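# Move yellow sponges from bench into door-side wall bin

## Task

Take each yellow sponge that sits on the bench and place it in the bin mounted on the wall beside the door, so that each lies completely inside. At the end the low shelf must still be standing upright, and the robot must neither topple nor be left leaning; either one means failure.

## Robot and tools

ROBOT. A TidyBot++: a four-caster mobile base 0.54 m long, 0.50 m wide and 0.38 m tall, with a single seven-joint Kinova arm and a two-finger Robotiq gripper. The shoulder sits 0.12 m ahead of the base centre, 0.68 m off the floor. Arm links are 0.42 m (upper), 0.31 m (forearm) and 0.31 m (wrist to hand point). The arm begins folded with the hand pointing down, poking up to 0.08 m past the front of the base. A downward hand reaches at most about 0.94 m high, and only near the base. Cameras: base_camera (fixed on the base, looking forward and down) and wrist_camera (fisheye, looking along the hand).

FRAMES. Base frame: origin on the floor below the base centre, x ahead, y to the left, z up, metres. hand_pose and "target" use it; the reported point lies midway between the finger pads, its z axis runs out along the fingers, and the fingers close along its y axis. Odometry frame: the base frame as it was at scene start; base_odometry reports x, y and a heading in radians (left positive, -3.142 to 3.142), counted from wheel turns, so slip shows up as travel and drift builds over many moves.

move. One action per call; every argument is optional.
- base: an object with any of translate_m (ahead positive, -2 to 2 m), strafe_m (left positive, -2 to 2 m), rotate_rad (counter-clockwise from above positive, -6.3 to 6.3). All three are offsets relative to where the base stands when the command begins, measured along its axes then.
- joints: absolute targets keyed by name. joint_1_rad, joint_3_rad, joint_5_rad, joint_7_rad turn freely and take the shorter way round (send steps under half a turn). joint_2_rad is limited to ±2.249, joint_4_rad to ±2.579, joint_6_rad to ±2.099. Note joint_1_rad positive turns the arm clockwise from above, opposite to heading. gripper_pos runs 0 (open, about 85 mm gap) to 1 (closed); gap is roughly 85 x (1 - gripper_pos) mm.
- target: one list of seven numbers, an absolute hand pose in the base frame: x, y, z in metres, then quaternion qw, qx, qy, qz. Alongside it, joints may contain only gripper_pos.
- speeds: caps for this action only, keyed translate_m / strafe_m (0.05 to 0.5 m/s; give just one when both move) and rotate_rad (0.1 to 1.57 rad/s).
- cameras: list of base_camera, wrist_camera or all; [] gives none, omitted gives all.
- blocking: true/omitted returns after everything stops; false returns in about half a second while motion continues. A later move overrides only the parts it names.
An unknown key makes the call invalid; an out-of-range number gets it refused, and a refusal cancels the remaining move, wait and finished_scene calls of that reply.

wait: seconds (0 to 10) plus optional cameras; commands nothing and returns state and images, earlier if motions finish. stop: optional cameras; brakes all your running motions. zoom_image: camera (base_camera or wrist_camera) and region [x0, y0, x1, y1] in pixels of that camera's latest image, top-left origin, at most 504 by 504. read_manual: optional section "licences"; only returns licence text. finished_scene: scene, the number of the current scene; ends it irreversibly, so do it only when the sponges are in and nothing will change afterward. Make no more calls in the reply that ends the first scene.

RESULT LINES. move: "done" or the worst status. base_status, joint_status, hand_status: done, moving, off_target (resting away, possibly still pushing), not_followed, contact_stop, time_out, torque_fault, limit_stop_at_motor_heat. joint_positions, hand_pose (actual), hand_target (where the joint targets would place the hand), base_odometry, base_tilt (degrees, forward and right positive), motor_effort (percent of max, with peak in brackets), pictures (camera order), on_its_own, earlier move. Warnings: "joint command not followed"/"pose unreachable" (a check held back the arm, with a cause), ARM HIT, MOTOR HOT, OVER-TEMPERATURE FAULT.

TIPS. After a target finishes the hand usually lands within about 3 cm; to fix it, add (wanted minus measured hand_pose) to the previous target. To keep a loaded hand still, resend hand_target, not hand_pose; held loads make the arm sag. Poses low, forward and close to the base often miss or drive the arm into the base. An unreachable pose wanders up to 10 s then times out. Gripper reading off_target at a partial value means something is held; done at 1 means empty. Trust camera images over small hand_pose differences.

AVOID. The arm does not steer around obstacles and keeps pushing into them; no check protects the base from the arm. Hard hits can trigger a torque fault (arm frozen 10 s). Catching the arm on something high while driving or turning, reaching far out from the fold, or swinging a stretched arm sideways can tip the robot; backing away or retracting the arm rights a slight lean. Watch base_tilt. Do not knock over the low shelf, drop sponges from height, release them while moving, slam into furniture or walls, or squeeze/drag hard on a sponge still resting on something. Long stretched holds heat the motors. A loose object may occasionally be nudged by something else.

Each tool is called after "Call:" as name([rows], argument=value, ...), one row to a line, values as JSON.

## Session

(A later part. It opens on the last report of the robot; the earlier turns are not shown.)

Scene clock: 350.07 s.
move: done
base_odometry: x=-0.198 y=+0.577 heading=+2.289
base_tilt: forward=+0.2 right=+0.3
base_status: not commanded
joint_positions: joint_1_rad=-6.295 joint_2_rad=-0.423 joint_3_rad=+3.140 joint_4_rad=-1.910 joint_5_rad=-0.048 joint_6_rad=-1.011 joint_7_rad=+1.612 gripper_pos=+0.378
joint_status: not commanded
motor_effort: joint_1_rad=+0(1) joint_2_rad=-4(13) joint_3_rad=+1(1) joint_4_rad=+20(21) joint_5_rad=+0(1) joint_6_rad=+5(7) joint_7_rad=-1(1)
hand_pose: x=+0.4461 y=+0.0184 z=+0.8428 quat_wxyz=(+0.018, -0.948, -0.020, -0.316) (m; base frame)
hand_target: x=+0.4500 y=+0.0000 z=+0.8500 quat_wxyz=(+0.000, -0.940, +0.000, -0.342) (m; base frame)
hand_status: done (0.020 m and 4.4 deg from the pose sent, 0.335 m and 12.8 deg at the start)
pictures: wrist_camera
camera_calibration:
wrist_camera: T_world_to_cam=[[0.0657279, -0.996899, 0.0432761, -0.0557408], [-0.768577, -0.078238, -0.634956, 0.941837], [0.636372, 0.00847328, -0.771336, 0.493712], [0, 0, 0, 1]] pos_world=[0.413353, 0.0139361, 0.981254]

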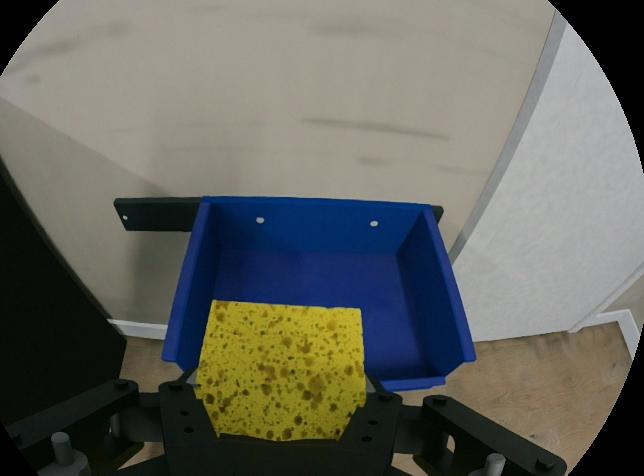

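Call:
move(target=[0.70, -0.02, 0.72, 0, 0.94, 0, 0.342], cameras=["wrist_camera"])

Call:
move(target=[0.71, -0.02, 0.60, 0, 0.94, 0, 0.342], cameras=["wrist_camera"])

Scene clock: 365.83 s.
move: done
base_odometry: x=-0.198 y=+0.577 heading=+2.289
base_tilt: forward=+0.2 right=+0.3
base_status: not commanded
joint_positions: joint_1_rad=-6.235 joint_2_rad=+0.223 joint_3_rad=+3.140 joint_4_rad=-1.788 joint_5_rad=-0.048 joint_6_rad=-0.492 joint_7_rad=+1.640 gripper_pos=+0.378
joint_status: not commanded
motor_effort: joint_1_rad=+0(1) joint_2_rad=-25(26) joint_3_rad=+0(1) joint_4_rad=+18(21) joint_5_rad=+0(1) joint_6_rad=+5(6) joint_7_rad=+0(1)
hand_pose: x=+0.6819 y=-0.0181 z=+0.7084 quat_wxyz=(-0.001, -0.949, +0.006, -0.314) (m; base frame)
hand_target: x=+0.7000 y=-0.0200 z=+0.7200 quat_wxyz=(+0.000, -0.940, +0.000, -0.342) (m; base frame)
hand_status: done (0.022 m and 3.4 deg from the pose sent, 0.285 m and 4.4 deg at the start)
pictures: wrist_camera
camera_calibration:
wrist_camera: T_world_to_cam=[[0.00377427, -0.99801, 0.0629454, -0.0735009], [-0.774929, -0.0427034, -0.630604, 1.03672], [0.632037, -0.0463982, -0.773548, 0.243737], [0, 0, 0, 1]] pos_world=[0.649611, -0.0177742, 0.846929]

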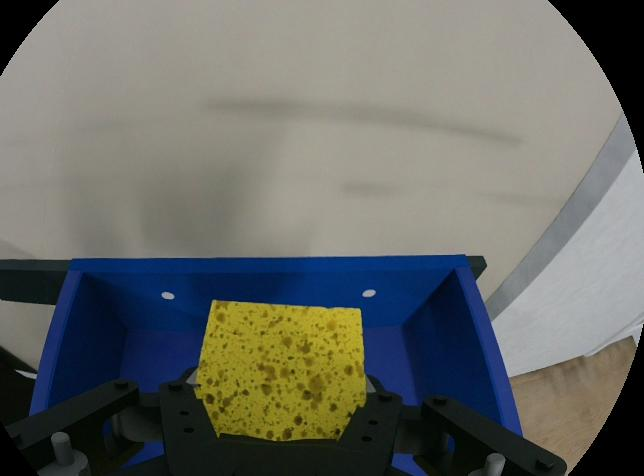

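Scene clock: 367.37 s.
move: done
base_odometry: x=-0.198 y=+0.577 heading=+2.289
base_tilt: forward=+0.2 right=+0.3
base_status: not commanded
joint_positions: joint_1_rad=-6.185 joint_2_rad=+0.433 joint_3_rad=+3.075 joint_4_rad=-1.937 joint_5_rad=-0.045 joint_6_rad=-0.120 joint_7_rad=+1.640 gripper_pos=+0.378
joint_status: not commanded
motor_effort: joint_1_rad=+1(1) joint_2_rad=-29(32) joint_3_rad=-1(1) joint_4_rad=+14(19) joint_5_rad=+0(0) joint_6_rad=+5(6) joint_7_rad=-1(1)
hand_pose: x=+0.7027 y=-0.0165 z=+0.5916 quat_wxyz=(+0.006, -0.947, +0.010, -0.321) (m; base frame)
hand_target: x=+0.7100 y=-0.0200 z=+0.6000 quat_wxyz=(+0.000, -0.940, +0.000, -0.342) (m; base frame)
hand_status: done (0.012 m and 2.9 deg from the pose sent, 0.112 m and 3.4 deg at the start)
pictures: wrist_camera
camera_calibration:
wrist_camera: T_world_to_cam=[[-0.000281737, -0.998843, 0.0480899, -0.0530305], [-0.766734, -0.0306562, -0.641232, 0.979983], [0.641964, -0.0370528, -0.765839, 0.129024], [0, 0, 0, 1]] pos_world=[0.668543, -0.0181458, 0.729759]

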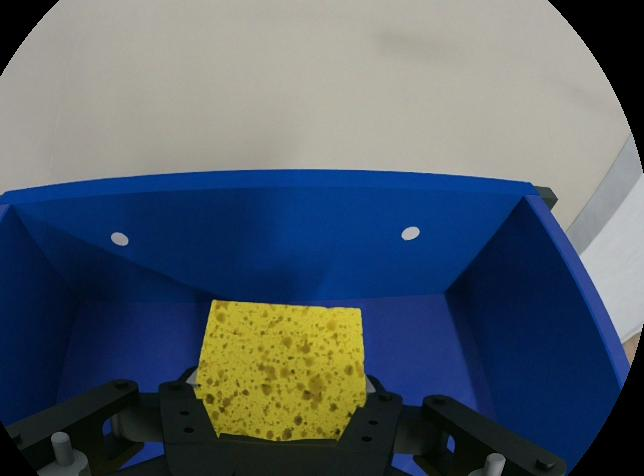

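Call:
move(target=[0.71, -0.02, 0.53, 0, 0.94, 0, 0.342], cameras=["wrist_camera"])

Call:
move(target=[0.71, -0.02, 0.51, 0, 0.94, 0, 0.342], cameras=["wrist_camera"])

Scene clock: 374.57 s.
move: done
base_odometry: x=-0.198 y=+0.577 heading=+2.289
base_tilt: forward=+0.2 right=+0.3
base_status: not commanded
joint_positions: joint_1_rad=-6.185 joint_2_rad=+0.571 joint_3_rad=+3.075 joint_4_rad=-2.005 joint_5_rad=-0.012 joint_6_rad=+0.094 joint_7_rad=+1.618 gripper_pos=+0.378
joint_status: not commanded
motor_effort: joint_1_rad=+0(1) joint_2_rad=-31(33) joint_3_rad=-1(1) joint_4_rad=+12(16) joint_5_rad=+0(0) joint_6_rad=+5(6) joint_7_rad=+0(1)
hand_pose: x=+0.7050 y=-0.0182 z=+0.5255 quat_wxyz=(+0.004, -0.946, +0.009, -0.325) (m; base frame)
hand_target: x=+0.7100 y=-0.0200 z=+0.5300 quat_wxyz=(+0.000, -0.940, +0.000, -0.342) (m; base frame)
hand_status: done (0.007 m and 2.4 deg from the pose sent, 0.062 m and 2.9 deg at the start)
pictures: wrist_camera
camera_calibration:
wrist_camera: T_world_to_cam=[[-0.00106991, -0.998634, 0.0522325, -0.0531614], [-0.761001, -0.0330728, -0.647908, 0.938852], [0.64875, -0.0404422, -0.759926, 0.0688208], [0, 0, 0, 1]] pos_world=[0.669762, -0.0192551, 0.663365]

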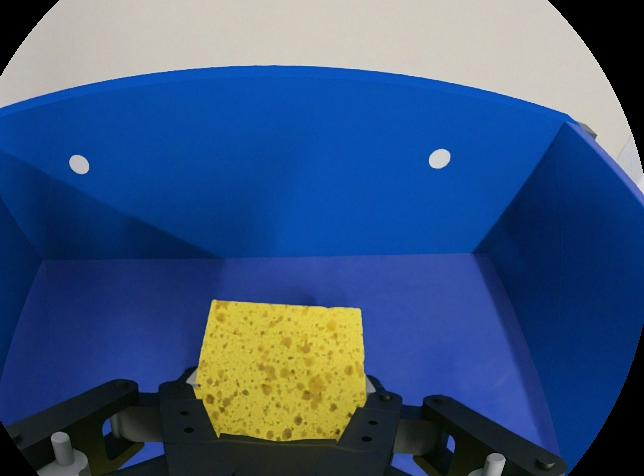

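Scene clock: 375.37 s.
move: done
base_odometry: x=-0.198 y=+0.577 heading=+2.289
base_tilt: forward=+0.2 right=+0.3
base_status: not commanded
joint_positions: joint_1_rad=-6.185 joint_2_rad=+0.607 joint_3_rad=+3.081 joint_4_rad=-2.013 joint_5_rad=-0.005 joint_6_rad=+0.159 joint_7_rad=+1.612 gripper_pos=+0.378
joint_status: not commanded
motor_effort: joint_1_rad=+0(1) joint_2_rad=-31(32) joint_3_rad=-1(2) joint_4_rad=+12(13) joint_5_rad=+0(0) joint_6_rad=+5(6) joint_7_rad=+0(1)
hand_pose: x=+0.7103 y=-0.0215 z=+0.5134 quat_wxyz=(+0.002, -0.943, +0.012, -0.334) (m; base frame)
hand_target: x=+0.7100 y=-0.0200 z=+0.5100 quat_wxyz=(+0.000, -0.940, +0.000, -0.342) (m; base frame)
hand_status: done (0.004 m and 1.7 deg from the pose sent, 0.016 m and 2.4 deg at the start)
pictures: wrist_camera
camera_calibration:
wrist_camera: T_world_to_cam=[[-0.0080218, -0.998493, 0.0542908, -0.0519611], [-0.7486, -0.0299992, -0.662343, 0.933539], [0.662973, -0.0459553, -0.747231, 0.0394007], [0, 0, 0, 1]] pos_world=[0.672309, -0.0220667, 0.650585]

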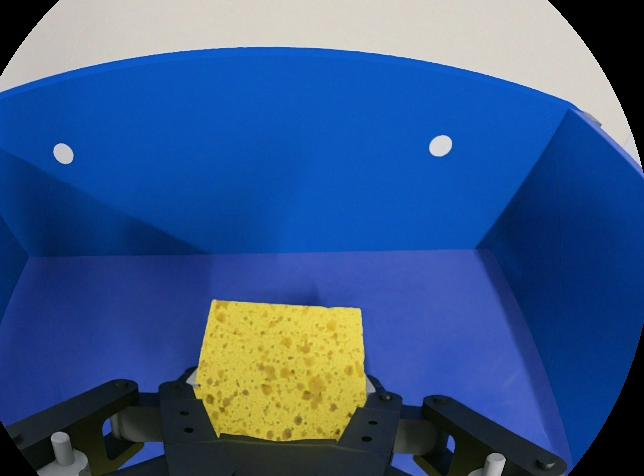

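Call:
move(target=[0.71, -0.02, 0.493, 0, 0.94, 0, 0.342], cameras=["wrist_camera"])

Call:
move(joints={"gripper_pos": 0.1}, cameras=["wrist_camera"])

Scene clock: 386.07 s.
move: done
base_odometry: x=-0.198 y=+0.577 heading=+2.289
base_tilt: forward=+0.2 right=+0.3
base_status: not commanded
joint_positions: joint_1_rad=-6.186 joint_2_rad=+0.622 joint_3_rad=+3.083 joint_4_rad=-2.022 joint_5_rad=-0.004 joint_6_rad=+0.208 joint_7_rad=+1.610 gripper_pos=+0.378
joint_status: not commanded
motor_effort: joint_1_rad=+1(1) joint_2_rad=-28(31) joint_3_rad=-1(1) joint_4_rad=+11(12) joint_5_rad=+0(0) joint_6_rad=+5(5) joint_7_rad=-1(1)
hand_pose: x=+0.7152 y=-0.0226 z=+0.5114 quat_wxyz=(+0.001, -0.938, +0.013, -0.346) (m; base frame)
hand_target: x=+0.7100 y=-0.0200 z=+0.4930 quat_wxyz=(+0.000, -0.940, +0.000, -0.342) (m; base frame)
hand_status: done (0.019 m and 1.5 deg from the pose sent, 0.020 m and 1.7 deg at the start)
pictures: wrist_camera
camera_calibration:
wrist_camera: T_world_to_cam=[[-0.011847, -0.998372, 0.0557856, -0.0508774], [-0.731128, -0.02941, -0.681606, 0.933217], [0.682137, -0.0488614, -0.72959, 0.0117754], [0, 0, 0, 1]] pos_world=[0.673667, -0.0227733, 0.647516]

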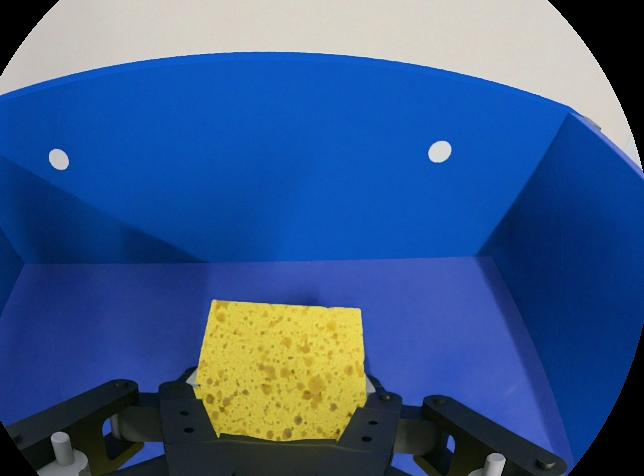

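Scene clock: 386.87 s.
move: done
base_odometry: x=-0.198 y=+0.577 heading=+2.289
base_tilt: forward=+0.2 right=+0.3
base_status: not commanded
joint_positions: joint_1_rad=-6.186 joint_2_rad=+0.631 joint_3_rad=+3.086 joint_4_rad=-2.022 joint_5_rad=-0.004 joint_6_rad=+0.215 joint_7_rad=+1.610 gripper_pos=+0.100
joint_status: all done
motor_effort: joint_1_rad=+0(1) joint_2_rad=-29(30) joint_3_rad=-1(1) joint_4_rad=+10(12) joint_5_rad=+0(1) joint_6_rad=+4(5) joint_7_rad=-1(1)
hand_pose: x=+0.7154 y=-0.0243 z=+0.5077 quat_wxyz=(+0.000, -0.938, +0.014, -0.345) (m; base frame)
hand_target: x=+0.7100 y=-0.0200 z=+0.4930 quat_wxyz=(+0.000, -0.940, +0.000, -0.342) (m; base frame)
hand_status: not commanded
pictures: wrist_camera
camera_calibration:
wrist_camera: T_world_to_cam=[[-0.0148213, -0.998277, 0.0567823, -0.0508097], [-0.732371, -0.0278244, -0.680337, 0.931069], [0.680745, -0.0516691, -0.730696, 0.0103829], [0, 0, 0, 1]] pos_world=[0.674066, -0.0242793, 0.643913]

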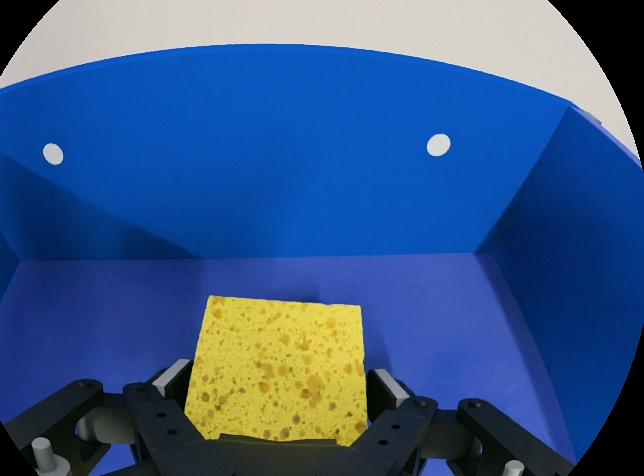

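Contact happened; released. Open fully and lift out.

Call:
move(joints={"gripper_pos": 0.0}, cameras=[])

Call:
move(target=[0.68, -0.02, 0.62, 0, 0.94, 0, 0.342], cameras=["wrist_camera"])

Call:
move(target=[0.48, -0.02, 0.85, 0, 0.94, 0, 0.342], cameras=["wrist_camera"])

Scene clock: 392.97 s.
move: done
base_odometry: x=-0.198 y=+0.577 heading=+2.289
base_tilt: forward=+0.2 right=+0.3
base_status: not commanded
joint_positions: joint_1_rad=-6.186 joint_2_rad=+0.633 joint_3_rad=+3.086 joint_4_rad=-2.022 joint_5_rad=-0.004 joint_6_rad=+0.216 joint_7_rad=+1.609 gripper_pos=+0.000
joint_status: all done
motor_effort: joint_1_rad=+0(1) joint_2_rad=-29(30) joint_3_rad=-1(1) joint_4_rad=+11(11) joint_5_rad=+0(0) joint_6_rad=+4(5) joint_7_rad=-1(1)
hand_pose: x=+0.7152 y=-0.0243 z=+0.5065 quat_wxyz=(+0.000, -0.939, +0.014, -0.345) (m; base frame)
hand_target: x=+0.7100 y=-0.0200 z=+0.4930 quat_wxyz=(+0.000, -0.940, +0.000, -0.342) (m; base frame)
hand_status: not commanded
pictures: none
No camera images: "cameras" was empty.

Scene clock: 394.43 s.
move: done
base_odometry: x=-0.198 y=+0.577 heading=+2.289
base_tilt: forward=+0.2 right=+0.3
base_status: not commanded
joint_positions: joint_1_rad=-6.161 joint_2_rad=+0.356 joint_3_rad=+3.054 joint_4_rad=-2.020 joint_5_rad=-0.004 joint_6_rad=-0.053 joint_7_rad=+1.609 gripper_pos=+0.000
joint_status: not commanded
motor_effort: joint_1_rad=+0(1) joint_2_rad=-26(33) joint_3_rad=-1(1) joint_4_rad=+15(15) joint_5_rad=+0(0) joint_6_rad=+5(6) joint_7_rad=-1(1)
hand_pose: x=+0.6861 y=-0.0192 z=+0.6156 quat_wxyz=(+0.001, -0.937, +0.008, -0.350) (m; base frame)
hand_target: x=+0.6800 y=-0.0200 z=+0.6200 quat_wxyz=(+0.000, -0.940, +0.000, -0.342) (m; base frame)
hand_status: done (0.008 m and 1.4 deg from the pose sent, 0.119 m and 1.6 deg at the start)
pictures: wrist_camera
camera_calibration:
wrist_camera: T_world_to_cam=[[-0.00306387, -0.99829, 0.0583689, -0.0613165], [-0.724883, -0.0379915, -0.687824, 0.982411], [0.688866, -0.044418, -0.723527, 0.0995394], [0, 0, 0, 1]] pos_world=[0.643375, -0.019467, 0.751324]

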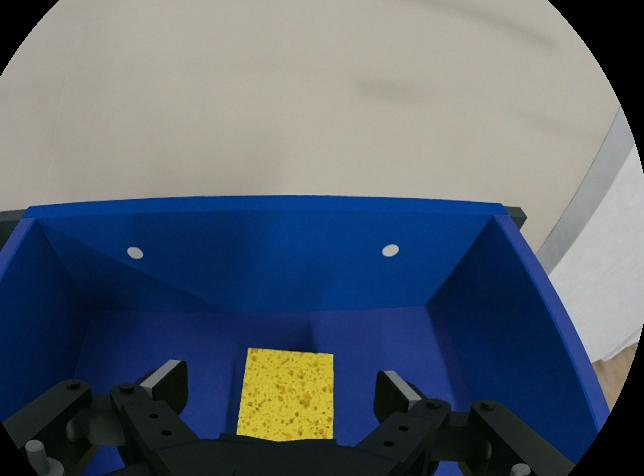

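Scene clock: 396.80 s.
move: done
base_odometry: x=-0.198 y=+0.577 heading=+2.289
base_tilt: forward=+0.2 right=+0.3
base_status: not commanded
joint_positions: joint_1_rad=-6.284 joint_2_rad=-0.356 joint_3_rad=+3.207 joint_4_rad=-1.908 joint_5_rad=-0.004 joint_6_rad=-0.879 joint_7_rad=+1.609 gripper_pos=+0.000
joint_status: not commanded
motor_effort: joint_1_rad=+0(1) joint_2_rad=-6(28) joint_3_rad=+0(1) joint_4_rad=+20(21) joint_5_rad=+0(0) joint_6_rad=+5(6) joint_7_rad=-1(1)
hand_pose: x=+0.4897 y=-0.0237 z=+0.8458 quat_wxyz=(-0.005, -0.938, +0.015, -0.347) (m; base frame)
hand_target: x=+0.4800 y=-0.0200 z=+0.8500 quat_wxyz=(+0.000, -0.940, +0.000, -0.342) (m; base frame)
hand_status: done (0.011 m and 1.9 deg from the pose sent, 0.312 m and 1.4 deg at the start)
pictures: wrist_camera
camera_calibration:
wrist_camera: T_world_to_cam=[[-0.0196858, -0.997712, 0.0646855, -0.0770425], [-0.72994, -0.0298699, -0.682859, 0.996692], [0.683228, -0.0606591, -0.727681, 0.407082], [0, 0, 0, 1]] pos_world=[0.447879, -0.0224018, 0.981809]

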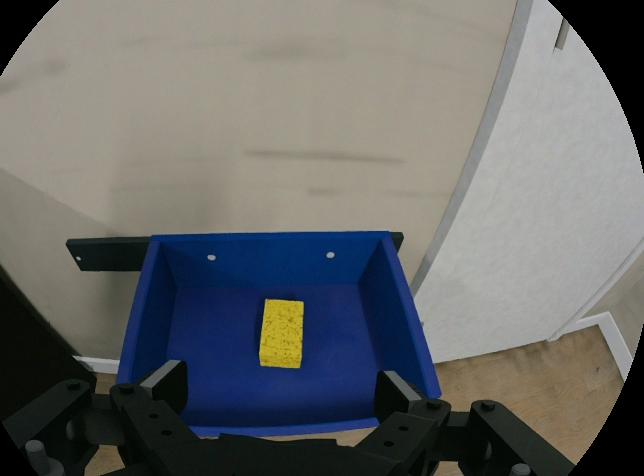

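Call:
finished_scene(scene=1)

The scene is finished: the task was done.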